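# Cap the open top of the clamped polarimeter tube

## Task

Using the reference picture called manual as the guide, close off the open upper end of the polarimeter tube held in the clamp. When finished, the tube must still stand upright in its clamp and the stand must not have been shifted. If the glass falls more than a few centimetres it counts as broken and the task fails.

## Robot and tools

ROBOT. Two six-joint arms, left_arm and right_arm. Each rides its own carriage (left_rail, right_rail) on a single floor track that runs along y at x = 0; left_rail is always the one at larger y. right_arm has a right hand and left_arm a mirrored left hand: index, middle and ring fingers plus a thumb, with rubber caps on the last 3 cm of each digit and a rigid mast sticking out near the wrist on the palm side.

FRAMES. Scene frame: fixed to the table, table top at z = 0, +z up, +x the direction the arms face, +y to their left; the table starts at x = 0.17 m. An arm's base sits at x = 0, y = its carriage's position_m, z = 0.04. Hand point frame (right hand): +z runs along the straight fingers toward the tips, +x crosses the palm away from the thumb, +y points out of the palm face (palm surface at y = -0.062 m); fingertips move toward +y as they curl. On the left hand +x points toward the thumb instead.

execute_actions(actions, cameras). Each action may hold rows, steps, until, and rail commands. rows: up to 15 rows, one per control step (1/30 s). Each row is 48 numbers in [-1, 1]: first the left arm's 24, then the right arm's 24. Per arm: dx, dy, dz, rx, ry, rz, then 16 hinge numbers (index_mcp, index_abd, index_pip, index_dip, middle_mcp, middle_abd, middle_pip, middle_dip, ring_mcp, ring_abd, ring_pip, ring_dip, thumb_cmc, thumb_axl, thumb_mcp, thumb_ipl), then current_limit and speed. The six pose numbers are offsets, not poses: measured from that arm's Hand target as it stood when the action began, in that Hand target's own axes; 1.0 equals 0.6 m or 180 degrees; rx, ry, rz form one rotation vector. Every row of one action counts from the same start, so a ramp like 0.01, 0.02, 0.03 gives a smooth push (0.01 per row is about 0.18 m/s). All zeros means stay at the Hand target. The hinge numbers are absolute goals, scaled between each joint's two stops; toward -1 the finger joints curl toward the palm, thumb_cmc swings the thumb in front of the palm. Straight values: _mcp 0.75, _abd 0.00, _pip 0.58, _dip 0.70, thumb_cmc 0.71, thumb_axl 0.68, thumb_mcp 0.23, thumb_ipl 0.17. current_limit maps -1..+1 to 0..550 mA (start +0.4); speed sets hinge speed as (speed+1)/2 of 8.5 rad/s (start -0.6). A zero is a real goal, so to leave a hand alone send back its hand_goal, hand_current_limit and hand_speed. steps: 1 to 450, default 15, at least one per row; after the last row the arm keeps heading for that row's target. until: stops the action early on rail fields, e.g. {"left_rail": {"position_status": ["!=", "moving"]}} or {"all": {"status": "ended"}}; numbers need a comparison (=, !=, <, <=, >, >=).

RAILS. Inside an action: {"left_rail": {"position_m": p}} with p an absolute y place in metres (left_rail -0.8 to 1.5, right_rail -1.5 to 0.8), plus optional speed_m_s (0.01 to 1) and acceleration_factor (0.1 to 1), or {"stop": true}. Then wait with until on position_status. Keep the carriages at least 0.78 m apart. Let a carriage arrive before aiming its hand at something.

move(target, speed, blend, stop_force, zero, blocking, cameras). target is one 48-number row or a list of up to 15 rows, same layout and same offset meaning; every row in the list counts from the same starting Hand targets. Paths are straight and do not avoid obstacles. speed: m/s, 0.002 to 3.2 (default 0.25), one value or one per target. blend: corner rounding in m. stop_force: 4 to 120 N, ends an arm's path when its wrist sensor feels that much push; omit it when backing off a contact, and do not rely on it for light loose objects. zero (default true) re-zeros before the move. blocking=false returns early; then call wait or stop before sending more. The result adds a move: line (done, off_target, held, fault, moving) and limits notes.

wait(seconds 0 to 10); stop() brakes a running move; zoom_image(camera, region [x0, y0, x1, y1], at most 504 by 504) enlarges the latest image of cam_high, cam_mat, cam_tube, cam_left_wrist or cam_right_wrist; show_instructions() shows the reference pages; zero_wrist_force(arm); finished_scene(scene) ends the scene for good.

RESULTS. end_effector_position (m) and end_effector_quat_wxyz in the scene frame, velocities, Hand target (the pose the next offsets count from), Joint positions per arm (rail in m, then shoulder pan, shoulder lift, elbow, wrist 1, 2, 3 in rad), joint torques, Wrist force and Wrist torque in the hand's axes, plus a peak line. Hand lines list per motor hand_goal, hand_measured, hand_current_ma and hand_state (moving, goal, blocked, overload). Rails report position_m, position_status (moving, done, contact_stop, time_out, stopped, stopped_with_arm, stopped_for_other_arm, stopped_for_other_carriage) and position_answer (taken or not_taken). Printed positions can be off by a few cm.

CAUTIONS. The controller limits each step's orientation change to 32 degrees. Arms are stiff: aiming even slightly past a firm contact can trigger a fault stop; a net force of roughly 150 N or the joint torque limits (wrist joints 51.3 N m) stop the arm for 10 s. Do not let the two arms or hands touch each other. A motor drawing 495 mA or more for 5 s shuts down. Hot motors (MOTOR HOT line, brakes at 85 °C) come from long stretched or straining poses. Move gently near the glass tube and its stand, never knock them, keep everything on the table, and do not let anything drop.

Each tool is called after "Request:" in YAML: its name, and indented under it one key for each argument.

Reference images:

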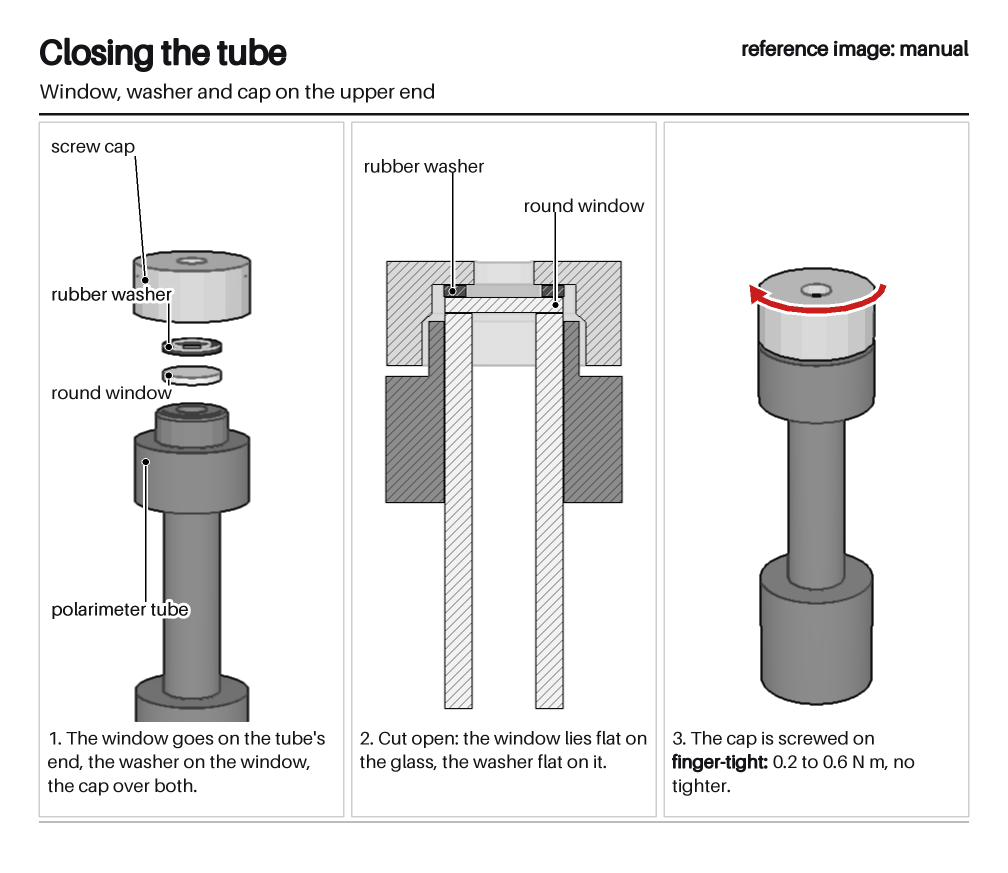

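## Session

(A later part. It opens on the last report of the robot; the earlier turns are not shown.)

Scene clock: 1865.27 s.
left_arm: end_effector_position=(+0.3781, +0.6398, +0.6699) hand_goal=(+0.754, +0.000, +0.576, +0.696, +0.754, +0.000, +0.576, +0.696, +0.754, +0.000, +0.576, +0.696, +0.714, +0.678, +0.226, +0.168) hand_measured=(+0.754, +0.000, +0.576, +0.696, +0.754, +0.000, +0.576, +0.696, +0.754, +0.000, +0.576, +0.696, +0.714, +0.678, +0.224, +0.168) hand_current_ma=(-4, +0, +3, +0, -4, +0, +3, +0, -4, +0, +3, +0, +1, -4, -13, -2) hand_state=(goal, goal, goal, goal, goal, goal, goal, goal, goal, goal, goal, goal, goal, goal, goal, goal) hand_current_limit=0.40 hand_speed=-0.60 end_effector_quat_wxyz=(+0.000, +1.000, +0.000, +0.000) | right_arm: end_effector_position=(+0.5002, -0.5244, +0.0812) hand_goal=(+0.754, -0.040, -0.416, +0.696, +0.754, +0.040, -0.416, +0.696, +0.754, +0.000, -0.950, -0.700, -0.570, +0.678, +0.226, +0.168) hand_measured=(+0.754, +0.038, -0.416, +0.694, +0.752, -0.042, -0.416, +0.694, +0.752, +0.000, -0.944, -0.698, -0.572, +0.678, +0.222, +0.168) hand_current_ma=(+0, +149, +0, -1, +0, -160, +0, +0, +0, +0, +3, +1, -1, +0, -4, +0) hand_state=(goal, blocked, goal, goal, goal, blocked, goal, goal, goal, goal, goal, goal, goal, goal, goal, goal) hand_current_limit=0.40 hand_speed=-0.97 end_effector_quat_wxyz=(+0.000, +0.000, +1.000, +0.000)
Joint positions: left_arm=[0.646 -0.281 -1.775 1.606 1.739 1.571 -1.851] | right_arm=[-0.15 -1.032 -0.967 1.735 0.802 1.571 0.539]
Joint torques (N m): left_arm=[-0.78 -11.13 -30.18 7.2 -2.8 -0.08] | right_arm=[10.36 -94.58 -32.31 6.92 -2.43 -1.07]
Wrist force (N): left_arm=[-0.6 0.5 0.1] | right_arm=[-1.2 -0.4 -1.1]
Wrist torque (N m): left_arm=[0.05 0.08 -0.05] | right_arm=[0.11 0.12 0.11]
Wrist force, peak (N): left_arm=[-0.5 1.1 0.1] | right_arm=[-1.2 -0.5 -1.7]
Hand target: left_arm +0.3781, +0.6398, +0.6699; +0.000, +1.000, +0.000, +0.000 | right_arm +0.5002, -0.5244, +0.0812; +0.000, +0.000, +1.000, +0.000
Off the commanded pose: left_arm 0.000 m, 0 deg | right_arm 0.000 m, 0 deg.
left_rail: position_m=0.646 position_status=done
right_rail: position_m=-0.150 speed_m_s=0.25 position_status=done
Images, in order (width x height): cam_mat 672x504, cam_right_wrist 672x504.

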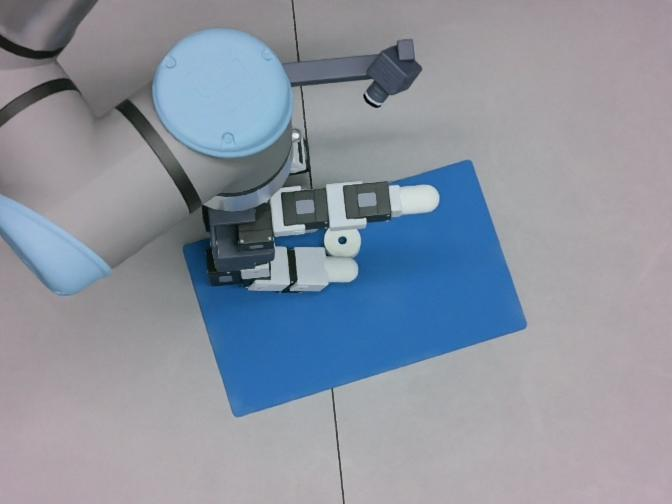

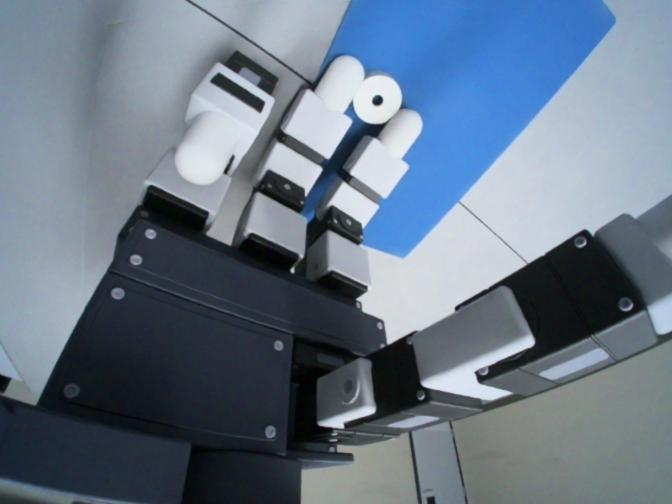

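Request:
execute_actions:
  actions:
    - {"rows":[[0,0,0,0,0,0,0.754,0,0.576,0.696,0.754,0,0.576,0.696,0.754,0,0.576,0.696,0.714,0.678,0.226,0.168,0.4,-0.6,0,0,0,0,0,0,0.753,-0.08,-0.416,0.696,0.753,0.08,-0.416,0.696,0.753,0,-0.95,-0.7,-0.571,0.678,0.226,0.168,0.4,-0.97]],"steps":45}

Request:
move:
  target:
    - [0,0,0,0,0,0,0.754,0,0.576,0.696,0.754,0,0.576,0.696,0.754,0,0.576,0.696,0.714,0.678,0.226,0.168,0.4,-0.6,0,0,-0.01,0,0,0,0.753,-0.08,-0.416,0.696,0.753,0.08,-0.416,0.696,0.753,0,-0.95,-0.7,-0.571,0.678,0.226,0.168,0.4,-0.97]
  speed: 0.02
  cameras: ["cam_right_wrist", "cam_mat"]

Request:
zoom_image:
  camera: "cam_right_wrist"
  region: [260, 40, 460, 190]

Request:
zoom_image:
  camera: "cam_mat"
  region: [270, 170, 430, 290]

Scene clock: 1872.17 s.
left_arm: end_effector_position=(+0.3781, +0.6398, +0.6699) hand_goal=(+0.754, +0.000, +0.576, +0.696, +0.754, +0.000, +0.576, +0.696, +0.754, +0.000, +0.576, +0.696, +0.714, +0.678, +0.226, +0.168) hand_measured=(+0.754, +0.000, +0.576, +0.696, +0.754, +0.000, +0.576, +0.696, +0.754, +0.000, +0.576, +0.696, +0.714, +0.678, +0.224, +0.168) hand_current_ma=(-4, +0, +3, +0, -4, +0, +3, +0, -4, +0, +3, +0, +1, -4, -13, -2) hand_state=(goal, goal, goal, goal, goal, goal, goal, goal, goal, goal, goal, goal, goal, goal, goal, goal) hand_current_limit=0.40 hand_speed=-0.60 end_effector_quat_wxyz=(+0.000, +1.000, +0.000, +0.000) | right_arm: end_effector_position=(+0.5002, -0.5244, +0.0812) hand_goal=(+0.754, -0.080, -0.416, +0.696, +0.754, +0.080, -0.416, +0.696, +0.754, +0.000, -0.950, -0.700, -0.570, +0.678, +0.226, +0.168) hand_measured=(+0.754, +0.032, -0.416, +0.694, +0.752, -0.038, -0.414, +0.694, +0.752, +0.000, -0.944, -0.698, -0.572, +0.678, +0.222, +0.168) hand_current_ma=(+0, +252, +0, -1, +0, -273, +0, +0, +0, +0, +3, +1, -1, +0, -4, +0) hand_state=(goal, blocked, goal, goal, goal, blocked, goal, goal, goal, goal, goal, goal, goal, goal, goal, goal) hand_current_limit=0.40 hand_speed=-0.97 end_effector_quat_wxyz=(+0.000, +0.000, +1.000, +0.000)
Joint positions: left_arm=[0.646 -0.281 -1.775 1.606 1.739 1.571 -1.851] | right_arm=[-0.15 -1.032 -0.967 1.735 0.802 1.571 0.539]
Joint torques (N m): left_arm=[-1.68 -11.14 -30.43 7.17 -2.61 0.12] | right_arm=[11.47 -93.14 -32.18 6.78 -2.71 -0.57]
Wrist force (N): left_arm=[-0.5 0.6 0.3] | right_arm=[-1.1 -0.3 -1.1]
Wrist torque (N m): left_arm=[0.06 0.07 -0.04] | right_arm=[0.12 0.09 0.13]
Wrist force, peak (N): left_arm=[-0.8 0.9 0.0] | right_arm=[-1.3 -0.4 -1.6]
Hand target: left_arm +0.3781, +0.6398, +0.6699; +0.000, +1.000, +0.000, +0.000 | right_arm +0.5002, -0.5244, +0.0812; +0.000, +0.000, +1.000, +0.000
Off the commanded pose: left_arm 0.000 m, 0 deg | right_arm 0.000 m, 0 deg.
left_rail: position_m=0.646 position_status=done
right_rail: position_m=-0.150 speed_m_s=0.25 position_status=done

Scene clock: 1872.90 s.
left_arm: end_effector_position=(+0.3781, +0.6398, +0.6699) hand_goal=(+0.754, +0.000, +0.576, +0.696, +0.754, +0.000, +0.576, +0.696, +0.754, +0.000, +0.576, +0.696, +0.714, +0.678, +0.226, +0.168) hand_measured=(+0.754, +0.000, +0.576, +0.696, +0.754, +0.000, +0.576, +0.696, +0.754, +0.000, +0.576, +0.696, +0.714, +0.678, +0.224, +0.168) hand_current_ma=(-4, +0, +3, +0, -4, +0, +3, +0, -4, +0, +3, +0, +1, -4, -13, -2) hand_state=(goal, goal, goal, goal, goal, goal, goal, goal, goal, goal, goal, goal, goal, goal, goal, goal) hand_current_limit=0.40 hand_speed=-0.60 end_effector_quat_wxyz=(+0.000, +1.000, +0.000, +0.000) | right_arm: end_effector_position=(+0.5002, -0.5244, +0.0870) hand_goal=(+0.754, -0.080, -0.416, +0.696, +0.754, +0.080, -0.416, +0.696, +0.754, +0.000, -0.950, -0.700, -0.570, +0.678, +0.226, +0.168) hand_measured=(+0.744, +0.024, -0.418, +0.694, +0.768, -0.038, -0.402, +0.700, +0.752, +0.000, -0.944, -0.698, -0.572, +0.678, +0.222, +0.168) hand_current_ma=(-8, +224, -1, +0, +15, -273, +13, +3, +0, +0, +3, +1, -1, +0, -4, +0) hand_state=(goal, blocked, goal, goal, goal, blocked, goal, goal, goal, goal, goal, goal, goal, goal, goal, goal) hand_current_limit=0.40 hand_speed=-0.97 end_effector_quat_wxyz=(+0.000, +0.000, +1.000, +0.000)
Joint positions: left_arm=[0.646 -0.281 -1.775 1.606 1.739 1.571 -1.851] | right_arm=[-0.15 -1.032 -0.973 1.733 0.811 1.571 0.539]
Joint torques (N m): left_arm=[-0.8 -10.63 -30.4 7.34 -2.74 -0.01] | right_arm=[9.91 -97.27 -32.12 6.93 -2.84 -0.35]
Wrist force (N): left_arm=[-0.4 0.5 0.0] | right_arm=[-1.0 -0.4 -0.9]
Wrist torque (N m): left_arm=[0.06 0.05 -0.04] | right_arm=[0.12 0.11 0.11]
Wrist force, peak (N): left_arm=[-0.8 0.7 -0.2] | right_arm=[-1.2 -0.7 -1.1]
Hand target: left_arm +0.3781, +0.6398, +0.6699; +0.000, +1.000, +0.000, +0.000 | right_arm +0.5002, -0.5244, +0.0872; +0.000, +0.000, +1.000, +0.000
Off the commanded pose: left_arm 0.000 m, 0 deg | right_arm 0.000 m, 0 deg.
left_rail: position_m=0.646 position_status=done
right_rail: position_m=-0.150 speed_m_s=0.25 position_status=done
move: done
Images, in order (width x height): cam_mat 672x504, cam_right_wrist 672x504.

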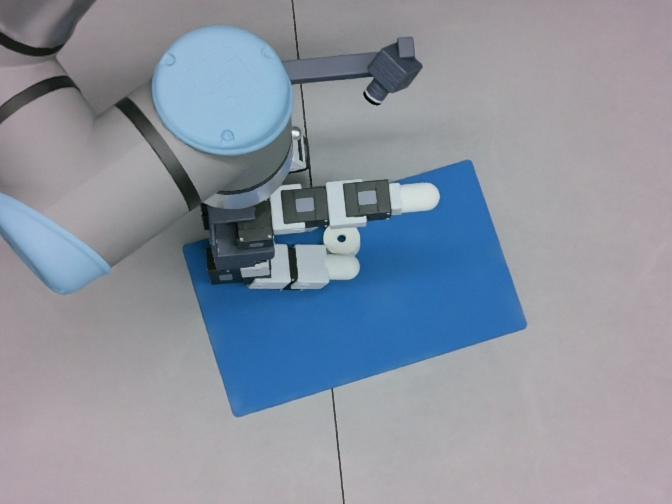

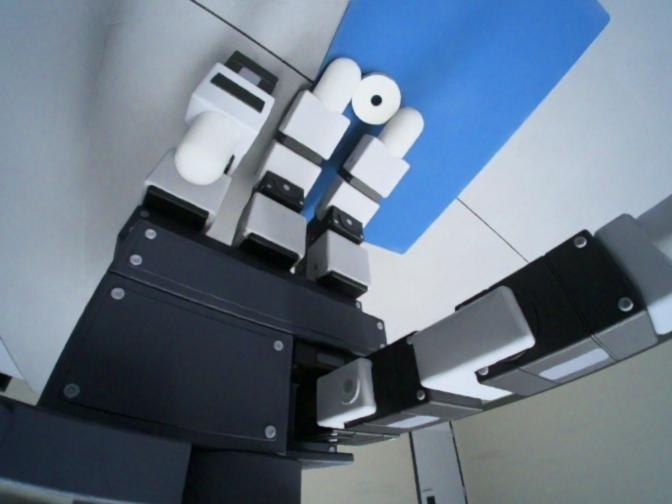

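Scaled by 2.520 from the camera's 672x504 image, which has a finer 960x720 frame.

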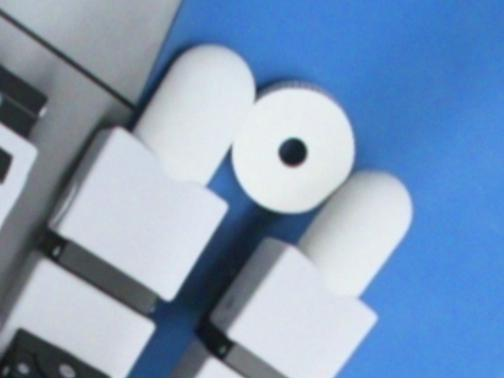

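Scaled by 3.150 from the camera's 672x504 image, which has a finer 960x720 frame.

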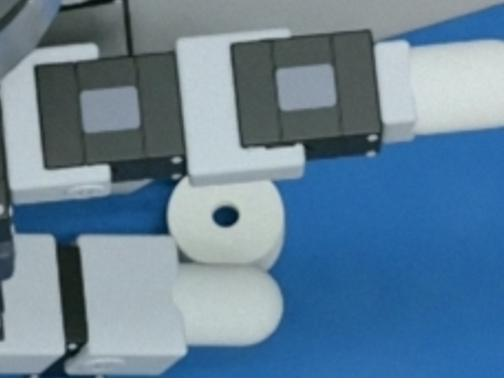

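Request:
move:
  target:
    - [0,0,0,0,0,0,0.754,0,0.576,0.696,0.754,0,0.576,0.696,0.754,0,0.576,0.696,0.714,0.678,0.226,0.168,0.4,-0.6,0,0,-0.4805,0,0,0,0.753,-0.08,-0.416,0.696,0.753,0.08,-0.416,0.696,0.753,0,-0.95,-0.7,-0.571,0.678,0.226,0.168,0.4,-0.97]
    - [0,0,0,0,0,0,0.754,0,0.576,0.696,0.754,0,0.576,0.696,0.754,0,0.576,0.696,0.714,0.678,0.226,0.168,0.4,-0.6,-0.1363,0.7407,-0.4805,0,0,0,0.753,-0.08,-0.416,0.696,0.753,0.08,-0.416,0.696,0.753,0,-0.95,-0.7,-0.571,0.678,0.226,0.168,0.4,-0.97]
  speed: 0.12
  cameras: ["cam_right_wrist", "cam_tube"]

Request:
zoom_image:
  camera: "cam_right_wrist"
  region: [300, 20, 440, 125]

Scene clock: 1912.17 s.
left_arm: end_effector_position=(+0.3781, +0.6398, +0.6699) hand_goal=(+0.754, +0.000, +0.576, +0.696, +0.754, +0.000, +0.576, +0.696, +0.754, +0.000, +0.576, +0.696, +0.714, +0.678, +0.226, +0.168) hand_measured=(+0.754, +0.000, +0.576, +0.696, +0.754, +0.000, +0.576, +0.696, +0.754, +0.000, +0.576, +0.696, +0.714, +0.678, +0.224, +0.168) hand_current_ma=(-4, +0, +3, +0, -4, +0, +3, +0, -4, +0, +3, +0, +1, -4, -13, -2) hand_state=(goal, goal, goal, goal, goal, goal, goal, goal, goal, goal, goal, goal, goal, goal, goal, goal) hand_current_limit=0.40 hand_speed=-0.60 end_effector_quat_wxyz=(+0.000, +1.000, +0.000, +0.000) | right_arm: end_effector_position=(+0.5819, -0.0801, +0.3755) hand_goal=(+0.754, -0.080, -0.416, +0.696, +0.754, +0.080, -0.416, +0.696, +0.754, +0.000, -0.950, -0.700, -0.570, +0.678, +0.226, +0.168) hand_measured=(+0.742, +0.018, -0.422, +0.694, +0.772, -0.038, -0.400, +0.702, +0.752, +0.000, -0.944, -0.698, -0.572, +0.678, +0.222, +0.168) hand_current_ma=(-11, +210, -3, -1, +20, -273, +17, +4, +0, +0, +3, +1, -1, +0, -4, +0) hand_state=(goal, blocked, goal, goal, goal, blocked, goal, goal, goal, goal, goal, goal, goal, goal, goal, goal) hand_current_limit=0.40 hand_speed=-0.97 end_effector_quat_wxyz=(+0.000, +0.000, +1.000, +0.000)
Joint positions: left_arm=[0.646 -0.281 -1.775 1.606 1.739 1.571 -1.851] | right_arm=[-0.15 -0.344 -1.38 1.738 1.213 1.571 1.227]
Joint torques (N m): left_arm=[-1.11 -11.36 -30.16 7.33 -2.65 -0.06] | right_arm=[15.78 -41.51 -41.05 6.99 2.97 1.98]
Wrist force (N): left_arm=[-0.6 0.5 -0.1] | right_arm=[-0.1 -0.4 -0.6]
Wrist torque (N m): left_arm=[0.07 0.08 -0.06] | right_arm=[0.00 0.04 -0.15]
Wrist force, peak (N): left_arm=[-0.8 0.9 -0.1] | right_arm=[-0.7 -0.3 -2.0]
Hand target: left_arm +0.3781, +0.6398, +0.6699; +0.000, +1.000, +0.000, +0.000 | right_arm +0.5819, -0.0800, +0.3755; +0.000, +0.000, +1.000, +0.000
Off the commanded pose: left_arm 0.000 m, 0 deg | right_arm 0.000 m, 0 deg.
left_rail: position_m=0.646 position_status=done
right_rail: position_m=-0.150 speed_m_s=0.25 position_status=done
move: done
Images, in order (width x height): cam_tube 672x504, cam_right_wrist 672x504.

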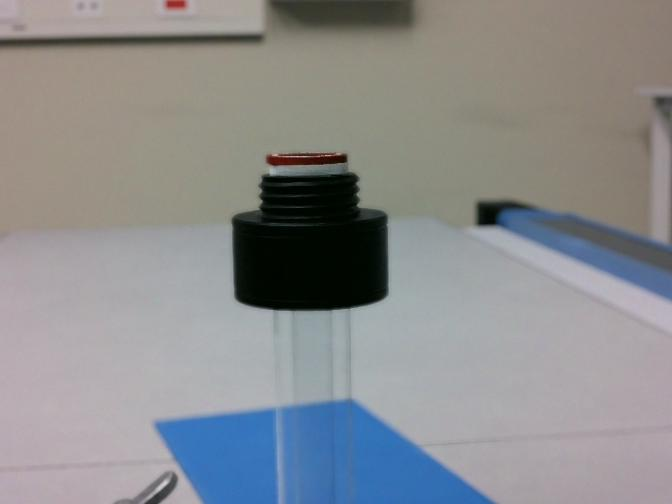

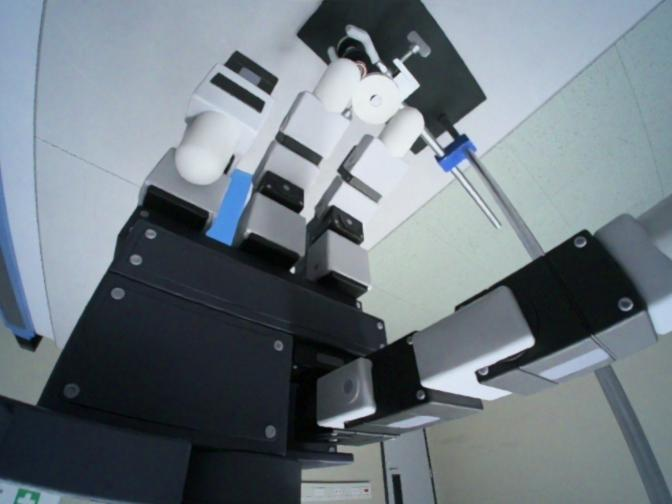

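Scaled by 3.600 from the camera's 672x504 image, which has a finer 960x720 frame.

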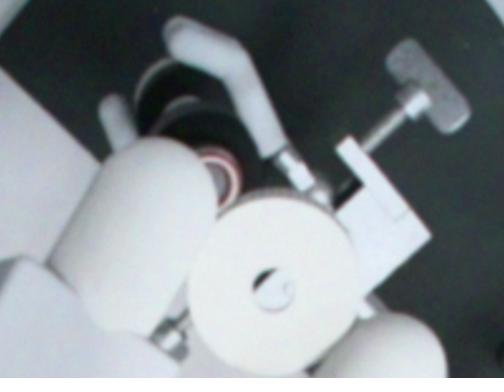

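Request:
zoom_image:
  camera: "cam_right_wrist"
  region: [335, 45, 385, 85]

Scaled by 10.080 from the camera's 672x504 image, which has a finer 960x720 frame.

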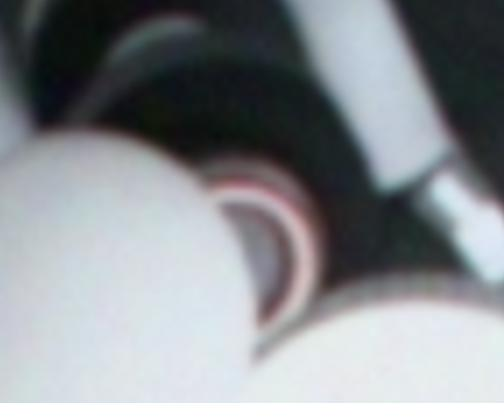

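Request:
move:
  target:
    - [0,0,0,0,0,0,0.754,0,0.576,0.696,0.754,0,0.576,0.696,0.754,0,0.576,0.696,0.714,0.678,0.226,0.168,0.4,-0.6,0,-0.0127,0,0,0,0,0.753,-0.08,-0.416,0.696,0.753,0.08,-0.416,0.696,0.753,0,-0.95,-0.7,-0.571,0.678,0.226,0.168,0.4,-0.97]
    - [0,0,0,0,0,0,0.754,0,0.576,0.696,0.754,0,0.576,0.696,0.754,0,0.576,0.696,0.714,0.678,0.226,0.168,0.4,-0.6,0,-0.0127,0.0767,0,0,0,0.753,-0.08,-0.416,0.696,0.753,0.08,-0.416,0.696,0.753,0,-0.95,-0.7,-0.571,0.678,0.226,0.168,0.4,-0.97]
  speed: 0.05
  cameras: ["cam_right_wrist", "cam_tube"]

Request:
zoom_image:
  camera: "cam_right_wrist"
  region: [335, 50, 415, 130]

Request:
zoom_image:
  camera: "cam_tube"
  region: [180, 0, 440, 195]

Scene clock: 1933.50 s.
left_arm: end_effector_position=(+0.3781, +0.6398, +0.6699) hand_goal=(+0.754, +0.000, +0.576, +0.696, +0.754, +0.000, +0.576, +0.696, +0.754, +0.000, +0.576, +0.696, +0.714, +0.678, +0.226, +0.168) hand_measured=(+0.754, +0.000, +0.576, +0.696, +0.754, +0.000, +0.576, +0.696, +0.754, +0.000, +0.576, +0.696, +0.714, +0.678, +0.224, +0.168) hand_current_ma=(-4, +0, +3, +0, -4, +0, +3, +0, -4, +0, +3, +0, +1, -4, -13, -2) hand_state=(goal, goal, goal, goal, goal, goal, goal, goal, goal, goal, goal, goal, goal, goal, goal, goal) hand_current_limit=0.40 hand_speed=-0.60 end_effector_quat_wxyz=(+0.000, +1.000, +0.000, +0.000) | right_arm: end_effector_position=(+0.5819, -0.0876, +0.3296) hand_goal=(+0.754, -0.080, -0.416, +0.696, +0.754, +0.080, -0.416, +0.696, +0.754, +0.000, -0.950, -0.700, -0.570, +0.678, +0.226, +0.168) hand_measured=(+0.742, +0.018, -0.422, +0.694, +0.772, -0.038, -0.400, +0.702, +0.752, +0.000, -0.944, -0.698, -0.572, +0.678, +0.222, +0.168) hand_current_ma=(-11, +210, -4, -1, +20, -273, +17, +4, +0, +0, +3, +1, -1, +0, -4, +0) hand_state=(goal, blocked, goal, goal, goal, blocked, goal, goal, goal, goal, goal, goal, goal, goal, goal, goal) hand_current_limit=0.40 hand_speed=-0.97 end_effector_quat_wxyz=(+0.000, +0.000, +1.000, +0.000)
Joint positions: left_arm=[0.646 -0.281 -1.775 1.606 1.739 1.571 -1.851] | right_arm=[-0.15 -0.357 -1.35 1.788 1.133 1.571 1.214]
Joint torques (N m): left_arm=[-0.77 -11.25 -30.07 7.39 -2.71 0.07] | right_arm=[-14.82 -40.37 -27.29 1.19 1.64 -1.94]
Wrist force (N): left_arm=[-0.5 0.7 -0.1] | right_arm=[-0.5 -0.1 -0.2]
Wrist torque (N m): left_arm=[0.11 0.07 -0.05] | right_arm=[0.01 0.08 0.04]
Wrist force, peak (N): left_arm=[-0.7 0.8 -0.4] | right_arm=[-0.1 -0.3 -1.1]
Hand target: left_arm +0.3781, +0.6398, +0.6699; +0.000, +1.000, +0.000, +0.000 | right_arm +0.5819, -0.0876, +0.3295; +0.000, +0.000, +1.000, +0.000
Off the commanded pose: left_arm 0.000 m, 0 deg | right_arm 0.000 m, 0 deg.
left_rail: position_m=0.646 position_status=done
right_rail: position_m=-0.150 speed_m_s=0.25 position_status=done
move: done
Images, in order (width x height): cam_tube 672x504, cam_right_wrist 672x504.

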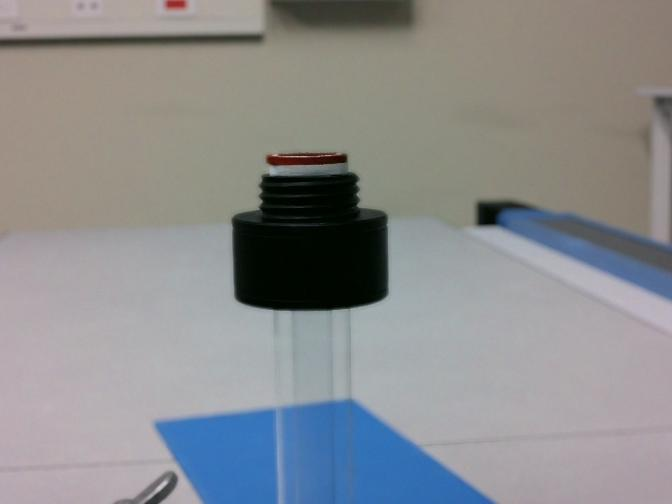

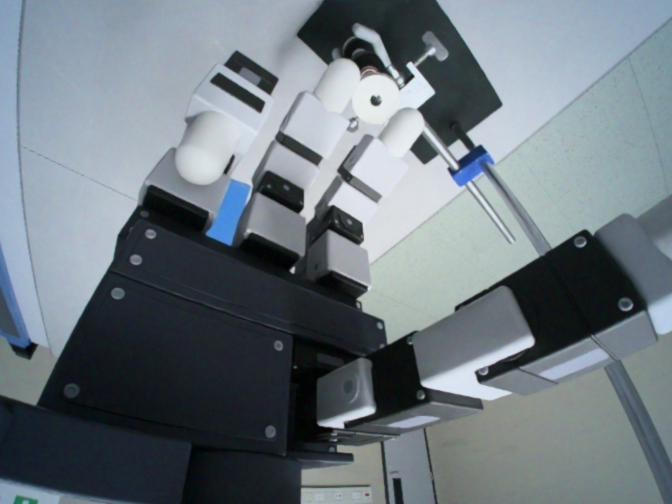

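Scaled by 6.300 from the camera's 672x504 image, which has a finer 960x720 frame.

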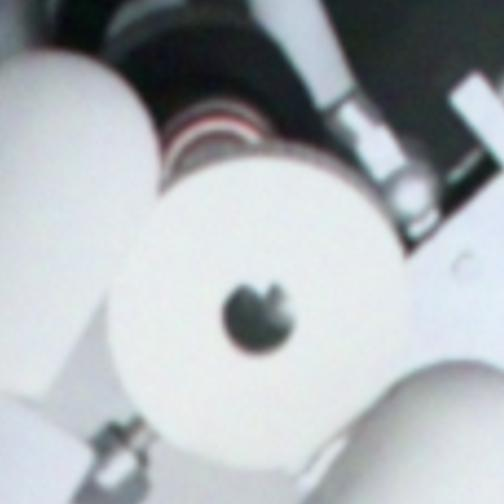

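Scaled by 1.938 from the camera's 672x504 image, which has a finer 960x720 frame.

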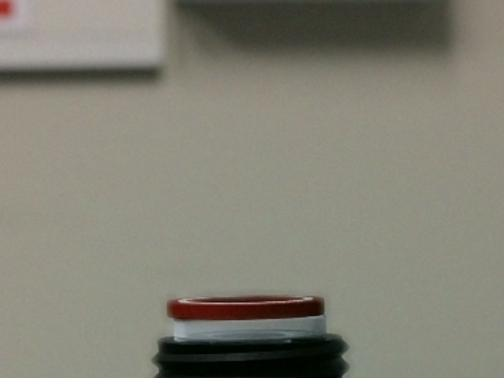

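Request:
move:
  target:
    - [0,0,0,0,0,0,0.754,0,0.576,0.696,0.754,0,0.576,0.696,0.754,0,0.576,0.696,0.714,0.678,0.226,0.168,0.4,-0.6,0,0,0.0292,0,0,0,0.753,-0.08,-0.416,0.696,0.753,0.08,-0.416,0.696,0.753,0,-0.95,-0.7,-0.571,0.678,0.226,0.168,0.4,-0.97]
  speed: 0.03
  cameras: ["cam_right_wrist", "cam_tube"]

Request:
zoom_image:
  camera: "cam_tube"
  region: [180, 0, 440, 195]

Request:
zoom_image:
  camera: "cam_right_wrist"
  region: [335, 50, 415, 130]

Scene clock: 1940.70 s.
left_arm: end_effector_position=(+0.3781, +0.6398, +0.6699) hand_goal=(+0.754, +0.000, +0.576, +0.696, +0.754, +0.000, +0.576, +0.696, +0.754, +0.000, +0.576, +0.696, +0.714, +0.678, +0.226, +0.168) hand_measured=(+0.754, +0.000, +0.576, +0.696, +0.754, +0.000, +0.576, +0.696, +0.754, +0.000, +0.576, +0.696, +0.714, +0.678, +0.224, +0.168) hand_current_ma=(-4, +0, +3, +0, -4, +0, +3, +0, -4, +0, +3, +0, +1, -4, -13, -2) hand_state=(goal, goal, goal, goal, goal, goal, goal, goal, goal, goal, goal, goal, goal, goal, goal, goal) hand_current_limit=0.40 hand_speed=-0.60 end_effector_quat_wxyz=(+0.000, +1.000, +0.000, +0.000) | right_arm: end_effector_position=(+0.5819, -0.0876, +0.3121) hand_goal=(+0.754, -0.080, -0.416, +0.696, +0.754, +0.080, -0.416, +0.696, +0.754, +0.000, -0.950, -0.700, -0.570, +0.678, +0.226, +0.168) hand_measured=(+0.742, +0.018, -0.422, +0.694, +0.772, -0.038, -0.400, +0.702, +0.752, +0.000, -0.944, -0.698, -0.572, +0.678, +0.222, +0.168) hand_current_ma=(-11, +210, -4, -1, +20, -273, +17, +4, +0, +0, +3, +1, -1, +0, -4, +0) hand_state=(goal, blocked, goal, goal, goal, blocked, goal, goal, goal, goal, goal, goal, goal, goal, goal, goal) hand_current_limit=0.40 hand_speed=-0.97 end_effector_quat_wxyz=(+0.000, +0.000, +1.000, +0.000)
Joint positions: left_arm=[0.646 -0.281 -1.775 1.606 1.739 1.571 -1.851] | right_arm=[-0.15 -0.357 -1.337 1.806 1.102 1.571 1.214]
Joint torques (N m): left_arm=[-1.39 -10.77 -29.42 7.38 -2.68 -0.22] | right_arm=[-2.73 -40.49 -28.11 1.5 -1.16 1.7]
Wrist force (N): left_arm=[-0.7 0.5 0.0] | right_arm=[-0.5 0.1 -1.0]
Wrist torque (N m): left_arm=[0.07 0.08 -0.06] | right_arm=[0.10 0.09 0.06]
Wrist force, peak (N): left_arm=[-0.6 1.0 0.2] | right_arm=[-0.9 0.2 -0.8]
Hand target: left_arm +0.3781, +0.6398, +0.6699; +0.000, +1.000, +0.000, +0.000 | right_arm +0.5819, -0.0876, +0.3119; +0.000, +0.000, +1.000, +0.000
Off the commanded pose: left_arm 0.000 m, 0 deg | right_arm 0.000 m, 0 deg.
left_rail: position_m=0.646 position_status=done
right_rail: position_m=-0.150 speed_m_s=0.25 position_status=done
move: done
Images, in order (width x height): cam_tube 672x504, cam_right_wrist 672x504.

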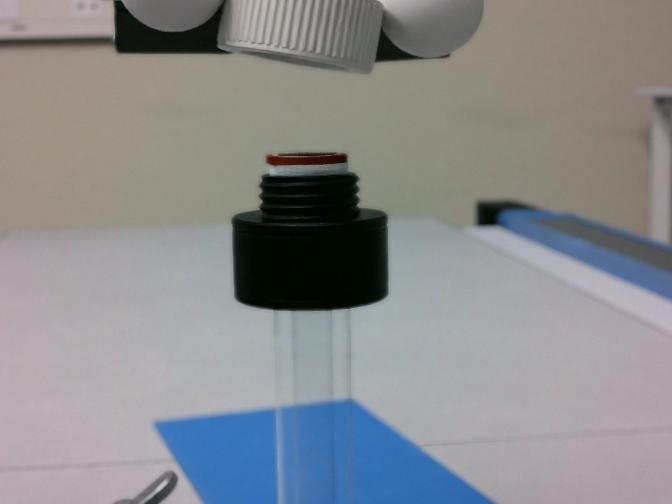

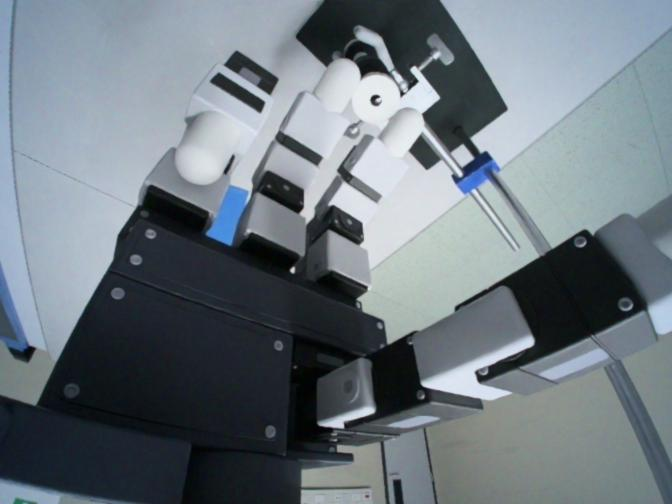

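Scaled by 1.938 from the camera's 672x504 image, which has a finer 960x720 frame.

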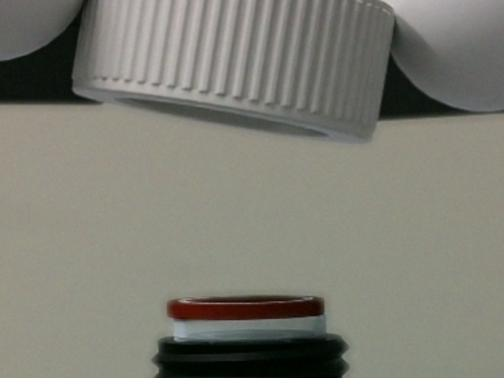

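Scaled by 6.300 from the camera's 672x504 image, which has a finer 960x720 frame.

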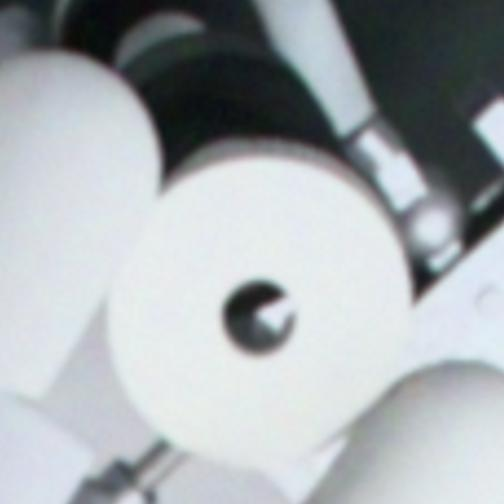

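Request:
move:
  target:
    - [0,0,0,0,0,0,0.754,0,0.576,0.696,0.754,0,0.576,0.696,0.754,0,0.576,0.696,0.714,0.678,0.226,0.168,0.4,-0.6,0.0017,0,0.02,0,0,0,0.753,-0.08,-0.416,0.696,0.753,0.08,-0.416,0.696,0.753,0,-0.95,-0.7,-0.571,0.678,0.226,0.168,0.4,-0.97]
  speed: 0.02

Request:
execute_actions:
  actions:
    - {"rows":[[0,0,0,0,0,0,0.754,0,0.576,0.696,0.754,0,0.576,0.696,0.754,0,0.576,0.696,0.714,0.678,0.226,0.168,0.4,-0.6,0,0,0,0,0,0,0.753,-0.03,-0.416,0.696,0.753,0.02,-0.416,0.696,0.753,0,-0.95,-0.7,-0.571,0.678,0.226,0.168,0.4,-0.97]],"steps":30}
  cameras: ["cam_tube"]

Request:
zoom_image:
  camera: "cam_tube"
  region: [180, 0, 440, 195]

Scene clock: 1961.33 s.
left_arm: end_effector_position=(+0.3781, +0.6398, +0.6699) hand_goal=(+0.754, +0.000, +0.576, +0.696, +0.754, +0.000, +0.576, +0.696, +0.754, +0.000, +0.576, +0.696, +0.714, +0.678, +0.226, +0.168) hand_measured=(+0.754, +0.000, +0.576, +0.696, +0.754, +0.000, +0.576, +0.696, +0.754, +0.000, +0.576, +0.696, +0.714, +0.678, +0.224, +0.168) hand_current_ma=(-4, +0, +3, +0, -4, +0, +3, +0, -4, +0, +3, +0, +1, -4, -13, -2) hand_state=(goal, goal, goal, goal, goal, goal, goal, goal, goal, goal, goal, goal, goal, goal, goal, goal) hand_current_limit=0.40 hand_speed=-0.60 end_effector_quat_wxyz=(+0.000, +1.000, +0.000, +0.000) | right_arm: end_effector_position=(+0.5809, -0.0876, +0.3001) hand_goal=(+0.754, -0.080, -0.416, +0.696, +0.754, +0.080, -0.416, +0.696, +0.754, +0.000, -0.950, -0.700, -0.570, +0.678, +0.226, +0.168) hand_measured=(+0.742, +0.018, -0.422, +0.694, +0.772, -0.038, -0.400, +0.702, +0.752, +0.000, -0.944, -0.698, -0.572, +0.678, +0.222, +0.168) hand_current_ma=(-11, +210, -4, -1, +20, -273, +17, +4, +0, +0, +3, +1, -1, +0, -4, +0) hand_state=(goal, blocked, goal, goal, goal, blocked, goal, goal, goal, goal, goal, goal, goal, goal, goal, goal) hand_current_limit=0.40 hand_speed=-0.97 end_effector_quat_wxyz=(+0.000, +0.000, +1.000, +0.000)
Joint positions: left_arm=[0.646 -0.281 -1.775 1.606 1.739 1.571 -1.851] | right_arm=[-0.15 -0.357 -1.33 1.82 1.081 1.571 1.213]
Joint torques (N m): left_arm=[-1.26 -10.62 -30.19 7.41 -2.69 -0.09] | right_arm=[-16.2 -37.89 -27.04 1.15 -0.69 -2.51]
Wrist force (N): left_arm=[-0.4 0.5 0.1] | right_arm=[-0.2 -0.1 -0.9]
Wrist torque (N m): left_arm=[0.06 0.05 -0.04] | right_arm=[0.05 0.08 0.11]
Wrist force, peak (N): left_arm=[-0.7 0.9 0.0] | right_arm=[-0.3 0.2 -1.2]
Hand target: left_arm +0.3781, +0.6398, +0.6699; +0.000, +1.000, +0.000, +0.000 | right_arm +0.5809, -0.0876, +0.2999; +0.000, +0.000, +1.000, +0.000
Off the commanded pose: left_arm 0.000 m, 0 deg | right_arm 0.000 m, 0 deg.
left_rail: position_m=0.646 position_status=done
right_rail: position_m=-0.150 speed_m_s=0.25 position_status=done
move: done

Scene clock: 1962.53 s.
left_arm: end_effector_position=(+0.3781, +0.6398, +0.6699) hand_goal=(+0.754, +0.000, +0.576, +0.696, +0.754, +0.000, +0.576, +0.696, +0.754, +0.000, +0.576, +0.696, +0.714, +0.678, +0.226, +0.168) hand_measured=(+0.754, +0.000, +0.576, +0.696, +0.754, +0.000, +0.576, +0.696, +0.754, +0.000, +0.576, +0.696, +0.714, +0.678, +0.224, +0.168) hand_current_ma=(-4, +0, +3, +0, -4, +0, +3, +0, -4, +0, +3, +0, +1, -4, -13, -2) hand_state=(goal, goal, goal, goal, goal, goal, goal, goal, goal, goal, goal, goal, goal, goal, goal, goal) hand_current_limit=0.40 hand_speed=-0.60 end_effector_quat_wxyz=(+0.000, +1.000, +0.000, +0.000) | right_arm: end_effector_position=(+0.5809, -0.0876, +0.2999) hand_goal=(+0.754, -0.030, -0.416, +0.696, +0.754, +0.020, -0.416, +0.696, +0.754, +0.000, -0.950, -0.700, -0.570, +0.678, +0.226, +0.168) hand_measured=(+0.742, +0.018, -0.422, +0.694, +0.772, -0.038, -0.400, +0.702, +0.752, +0.000, -0.944, -0.698, -0.572, +0.678, +0.222, +0.168) hand_current_ma=(-11, +72, -4, -1, +20, -92, +17, +4, +0, +0, +3, +1, -1, +0, -4, +0) hand_state=(goal, blocked, goal, goal, goal, blocked, goal, goal, goal, goal, goal, goal, goal, goal, goal, goal) hand_current_limit=0.40 hand_speed=-0.97 end_effector_quat_wxyz=(+0.000, +0.000, +1.000, +0.000)
Joint positions: left_arm=[0.646 -0.281 -1.775 1.606 1.739 1.571 -1.851] | right_arm=[-0.15 -0.357 -1.329 1.82 1.08 1.571 1.213]
Joint torques (N m): left_arm=[-1.1 -10.87 -30.07 7.25 -2.7 -0.23] | right_arm=[-15.96 -42.6 -26.32 1.49 -0.88 -2.32]
Wrist force (N): left_arm=[-0.5 0.5 -0.1] | right_arm=[-0.5 -0.2 -1.0]
Wrist torque (N m): left_arm=[0.09 0.06 -0.05] | right_arm=[0.06 0.11 0.08]
Wrist force, peak (N): left_arm=[-0.7 0.8 0.2] | right_arm=[-0.3 0.1 -1.2]
Hand target: left_arm +0.3781, +0.6398, +0.6699; +0.000, +1.000, +0.000, +0.000 | right_arm +0.5809, -0.0876, +0.2999; +0.000, +0.000, +1.000, +0.000
Off the commanded pose: left_arm 0.000 m, 0 deg | right_arm 0.000 m, 0 deg.
left_rail: position_m=0.646 position_status=done
right_rail: position_m=-0.150 speed_m_s=0.25 position_status=done
Images, in order (width x height): cam_tube 672x504.

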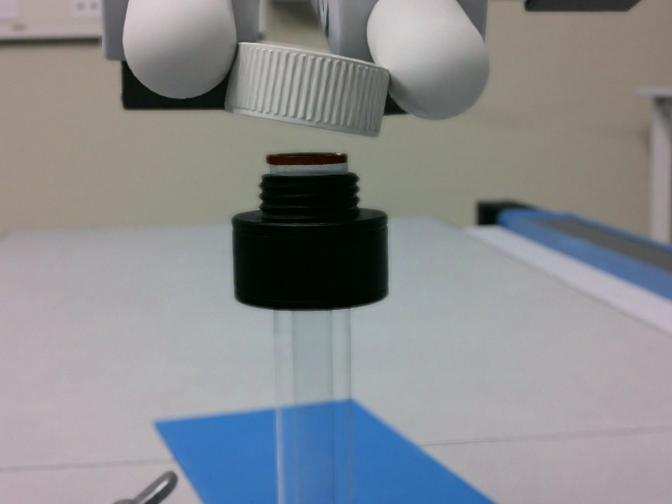

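Scaled by 1.938 from the camera's 672x504 image, which has a finer 960x720 frame.

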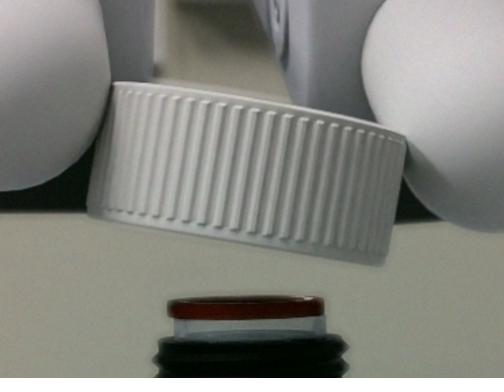

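Request:
execute_actions:
  actions:
    - {"rows":[[0,0,0,0,0,0,0.754,0,0.576,0.696,0.754,0,0.576,0.696,0.754,0,0.576,0.696,0.714,0.678,0.226,0.168,0.4,-0.6,0,0,0,0,0,0,0.753,-0.03,-0.385,0.696,0.753,0.02,-0.445,0.696,0.753,0,-0.95,-0.7,-0.571,0.678,0.226,0.168,0.4,-0.97]],"steps":30}
  cameras: ["cam_tube"]

Request:
zoom_image:
  camera: "cam_tube"
  region: [180, 0, 440, 195]

Scene clock: 1971.73 s.
left_arm: end_effector_position=(+0.3781, +0.6398, +0.6699) hand_goal=(+0.754, +0.000, +0.576, +0.696, +0.754, +0.000, +0.576, +0.696, +0.754, +0.000, +0.576, +0.696, +0.714, +0.678, +0.226, +0.168) hand_measured=(+0.754, +0.000, +0.576, +0.696, +0.754, +0.000, +0.576, +0.696, +0.754, +0.000, +0.576, +0.696, +0.714, +0.678, +0.224, +0.168) hand_current_ma=(-4, +0, +3, +0, -4, +0, +3, +0, -4, +0, +3, +0, +1, -4, -13, -2) hand_state=(goal, goal, goal, goal, goal, goal, goal, goal, goal, goal, goal, goal, goal, goal, goal, goal) hand_current_limit=0.40 hand_speed=-0.60 end_effector_quat_wxyz=(+0.000, +1.000, +0.000, +0.000) | right_arm: end_effector_position=(+0.5809, -0.0876, +0.2999) hand_goal=(+0.754, -0.030, -0.384, +0.696, +0.754, +0.020, -0.444, +0.696, +0.754, +0.000, -0.950, -0.700, -0.570, +0.678, +0.226, +0.168) hand_measured=(+0.742, +0.026, -0.386, +0.694, +0.772, -0.038, -0.422, +0.702, +0.752, +0.000, -0.944, -0.698, -0.572, +0.678, +0.222, +0.168) hand_current_ma=(-12, +87, +0, -1, +20, -95, +28, +4, +0, +0, +3, +1, -1, +0, -4, +0) hand_state=(goal, blocked, goal, goal, goal, blocked, blocked, goal, goal, goal, goal, goal, goal, goal, goal, goal) hand_current_limit=0.40 hand_speed=-0.97 end_effector_quat_wxyz=(+0.000, +0.000, +1.000, +0.000)
Joint positions: left_arm=[0.646 -0.281 -1.775 1.606 1.739 1.571 -1.851] | right_arm=[-0.15 -0.357 -1.329 1.82 1.08 1.571 1.213]
Joint torques (N m): left_arm=[-1.15 -10.17 -30.13 7.39 -2.84 -0.05] | right_arm=[-16.38 -41.85 -26.32 1.46 -1.22 -2.48]
Wrist force (N): left_arm=[-0.5 0.6 0.0] | right_arm=[-0.3 0.0 -1.1]
Wrist torque (N m): left_arm=[0.07 0.07 -0.05] | right_arm=[0.08 0.09 0.10]
Wrist force, peak (N): left_arm=[-0.7 0.9 -0.2] | right_arm=[-0.5 0.1 -1.2]
Hand target: left_arm +0.3781, +0.6398, +0.6699; +0.000, +1.000, +0.000, +0.000 | right_arm +0.5809, -0.0876, +0.2999; +0.000, +0.000, +1.000, +0.000
Off the commanded pose: left_arm 0.000 m, 0 deg | right_arm 0.000 m, 0 deg.
left_rail: position_m=0.646 position_status=done
right_rail: position_m=-0.150 speed_m_s=0.25 position_status=done
Images, in order (width x height): cam_tube 672x504.

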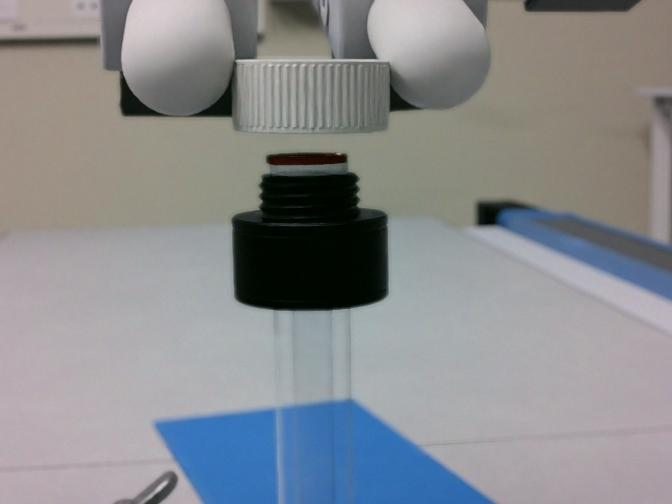

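Scaled by 1.938 from the camera's 672x504 image, which has a finer 960x720 frame.

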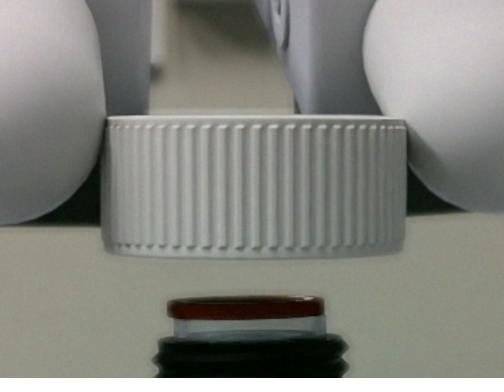

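Request:
execute_actions:
  actions: []
  cameras: ["cam_right_wrist"]

Request:
zoom_image:
  camera: "cam_right_wrist"
  region: [335, 50, 415, 130]

Scene clock: 1975.43 s.
left_arm: end_effector_position=(+0.3781, +0.6398, +0.6699) hand_goal=(+0.754, +0.000, +0.576, +0.696, +0.754, +0.000, +0.576, +0.696, +0.754, +0.000, +0.576, +0.696, +0.714, +0.678, +0.226, +0.168) hand_measured=(+0.754, +0.000, +0.576, +0.696, +0.754, +0.000, +0.576, +0.696, +0.754, +0.000, +0.576, +0.696, +0.714, +0.678, +0.224, +0.168) hand_current_ma=(-4, +0, +3, +0, -4, +0, +3, +0, -4, +0, +3, +0, +1, -4, -13, -2) hand_state=(goal, goal, goal, goal, goal, goal, goal, goal, goal, goal, goal, goal, goal, goal, goal, goal) hand_current_limit=0.40 hand_speed=-0.60 end_effector_quat_wxyz=(+0.000, +1.000, +0.000, +0.000) | right_arm: end_effector_position=(+0.5809, -0.0876, +0.2999) hand_goal=(+0.754, -0.030, -0.384, +0.696, +0.754, +0.020, -0.444, +0.696, +0.754, +0.000, -0.950, -0.700, -0.570, +0.678, +0.226, +0.168) hand_measured=(+0.742, +0.026, -0.386, +0.694, +0.772, -0.038, -0.422, +0.702, +0.752, +0.000, -0.944, -0.698, -0.572, +0.678, +0.222, +0.168) hand_current_ma=(-12, +87, +0, -1, +20, -95, +27, +4, +0, +0, +3, +1, -1, +0, -4, +0) hand_state=(goal, blocked, goal, goal, goal, blocked, blocked, goal, goal, goal, goal, goal, goal, goal, goal, goal) hand_current_limit=0.40 hand_speed=-0.97 end_effector_quat_wxyz=(+0.000, +0.000, +1.000, +0.000)
Joint positions: left_arm=[0.646 -0.281 -1.775 1.606 1.739 1.571 -1.851] | right_arm=[-0.15 -0.357 -1.329 1.82 1.08 1.571 1.213]
Joint velocities: within noise
Joint torques (N m): left_arm=[-1.69 -11.39 -30.33 7.29 -2.78 -0.26] | right_arm=[-16.14 -42.49 -26.24 1.36 -1.56 -2.45]
Wrist force (N): left_arm=[-0.3 0.9 0.1] | right_arm=[-0.2 -0.4 -0.7]
Wrist torque (N m): left_arm=[0.12 0.03 -0.04] | right_arm=[0.01 0.07 0.10]
Wrist force, peak (N): left_arm=[-0.8 0.8 -0.1] | right_arm=[-0.5 -0.1 -1.2]
Hand target: left_arm +0.3781, +0.6398, +0.6699; +0.000, +1.000, +0.000, +0.000 | right_arm +0.5809, -0.0876, +0.2999; +0.000, +0.000, +1.000, +0.000
Off the commanded pose: left_arm 0.000 m, 0 deg | right_arm 0.000 m, 0 deg.
left_rail: position_m=0.646 position_status=done
right_rail: position_m=-0.150 speed_m_s=0.25 position_status=done
Images, in order (width x height): cam_right_wrist 672x504.

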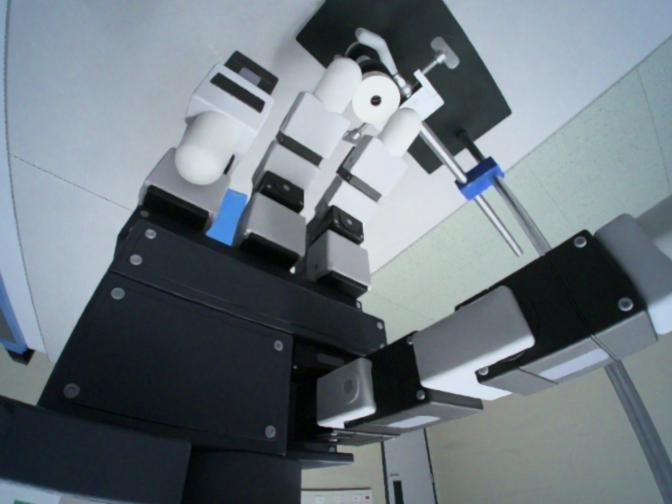

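Scaled by 6.300 from the camera's 672x504 image, which has a finer 960x720 frame.

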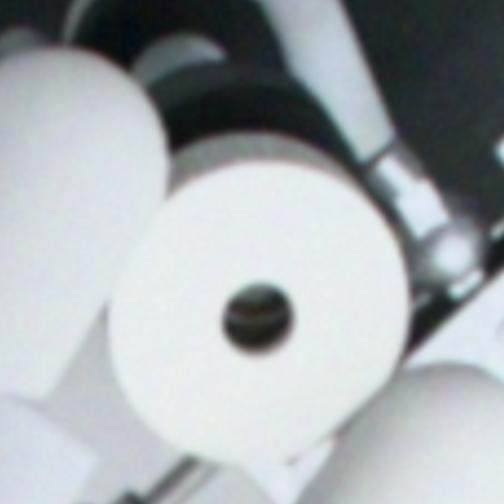

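Request:
move:
  target:
    - [0,0,0,0,0,0,0.754,0,0.576,0.696,0.754,0,0.576,0.696,0.754,0,0.576,0.696,0.714,0.678,0.226,0.168,0.4,-0.6,-0.0006,0.0015,0,0,0,0,0.753,-0.03,-0.385,0.696,0.753,0.02,-0.445,0.696,0.753,0,-0.95,-0.7,-0.571,0.678,0.226,0.168,0.4,-0.97]
    - [0,0,0,0,0,0,0.754,0,0.576,0.696,0.754,0,0.576,0.696,0.754,0,0.576,0.696,0.714,0.678,0.226,0.168,0.4,-0.6,-0.0006,0.0015,0.019,0,0,0,0.753,-0.03,-0.385,0.696,0.753,0.02,-0.445,0.696,0.753,0,-0.95,-0.7,-0.571,0.678,0.226,0.168,0.4,-0.97]
  speed: 0.006
  stop_force: 4
  cameras: ["cam_tube"]

Request:
zoom_image:
  camera: "cam_tube"
  region: [200, 60, 420, 225]

Scene clock: 1993.93 s.
left_arm: end_effector_position=(+0.3781, +0.6398, +0.6699) hand_goal=(+0.754, +0.000, +0.576, +0.696, +0.754, +0.000, +0.576, +0.696, +0.754, +0.000, +0.576, +0.696, +0.714, +0.678, +0.226, +0.168) hand_measured=(+0.754, +0.000, +0.576, +0.696, +0.754, +0.000, +0.576, +0.696, +0.754, +0.000, +0.576, +0.696, +0.714, +0.678, +0.224, +0.168) hand_current_ma=(-4, +0, +3, +0, -4, +0, +3, +0, -4, +0, +3, +0, +1, -4, -13, -2) hand_state=(goal, goal, goal, goal, goal, goal, goal, goal, goal, goal, goal, goal, goal, goal, goal, goal) hand_current_limit=0.40 hand_speed=-0.60 end_effector_quat_wxyz=(+0.000, +1.000, +0.000, +0.000) | right_arm: end_effector_position=(+0.5813, -0.0867, +0.2885) hand_goal=(+0.754, -0.030, -0.384, +0.696, +0.754, +0.020, -0.444, +0.696, +0.754, +0.000, -0.950, -0.700, -0.570, +0.678, +0.226, +0.168) hand_measured=(+0.742, +0.026, -0.396, +0.690, +0.764, -0.038, -0.434, +0.700, +0.752, +0.000, -0.944, -0.698, -0.572, +0.678, +0.222, +0.168) hand_current_ma=(-13, +89, -10, -3, +8, -95, +7, +3, +0, +0, +3, +1, -1, +0, -4, +0) hand_state=(goal, blocked, goal, goal, goal, blocked, goal, goal, goal, goal, goal, goal, goal, goal, goal, goal) hand_current_limit=0.40 hand_speed=-0.97 end_effector_quat_wxyz=(+0.000, +0.000, +1.000, +0.000)
Joint positions: left_arm=[0.646 -0.281 -1.775 1.606 1.739 1.571 -1.851] | right_arm=[-0.15 -0.356 -1.32 1.83 1.061 1.571 1.215]
Joint torques (N m): left_arm=[-1.93 -10.52 -29.74 7.41 -2.62 -0.05] | right_arm=[15.12 -40.97 -24.41 1.32 -1.45 2.38]
Wrist force (N): left_arm=[-0.7 0.6 0.0] | right_arm=[-0.5 -0.9 -2.9]
Wrist torque (N m): left_arm=[0.08 0.08 -0.06] | right_arm=[0.11 0.05 -0.10]
Wrist force, peak (N): left_arm=[-0.9 0.9 0.1] | right_arm=[-0.7 -1.0 -3.5]
Hand target: left_arm +0.3781, +0.6398, +0.6699; +0.000, +1.000, +0.000, +0.000 | right_arm +0.5813, -0.0867, +0.2885; +0.000, +0.000, +1.000, +0.000
Off the commanded pose: left_arm 0.000 m, 0 deg | right_arm 0.000 m, 0 deg.
left_rail: position_m=0.646 position_status=done
right_rail: position_m=-0.150 speed_m_s=0.25 position_status=done
move: done
Images, in order (width x height): cam_tube 672x504.

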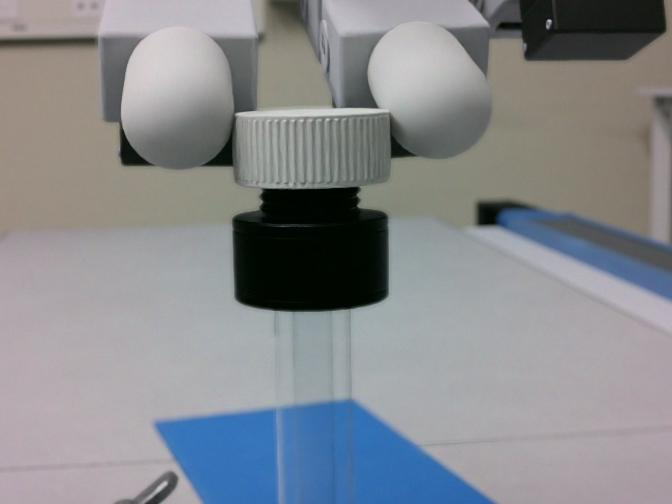

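Scaled by 2.291 from the camera's 672x504 image, which has a finer 960x720 frame.

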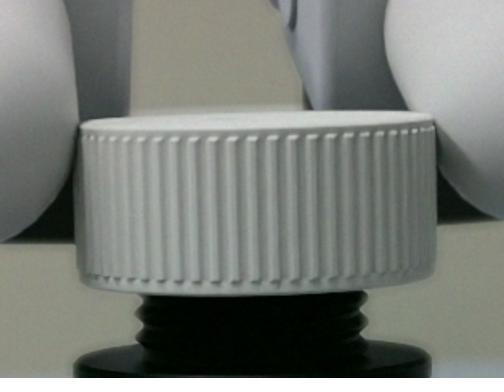

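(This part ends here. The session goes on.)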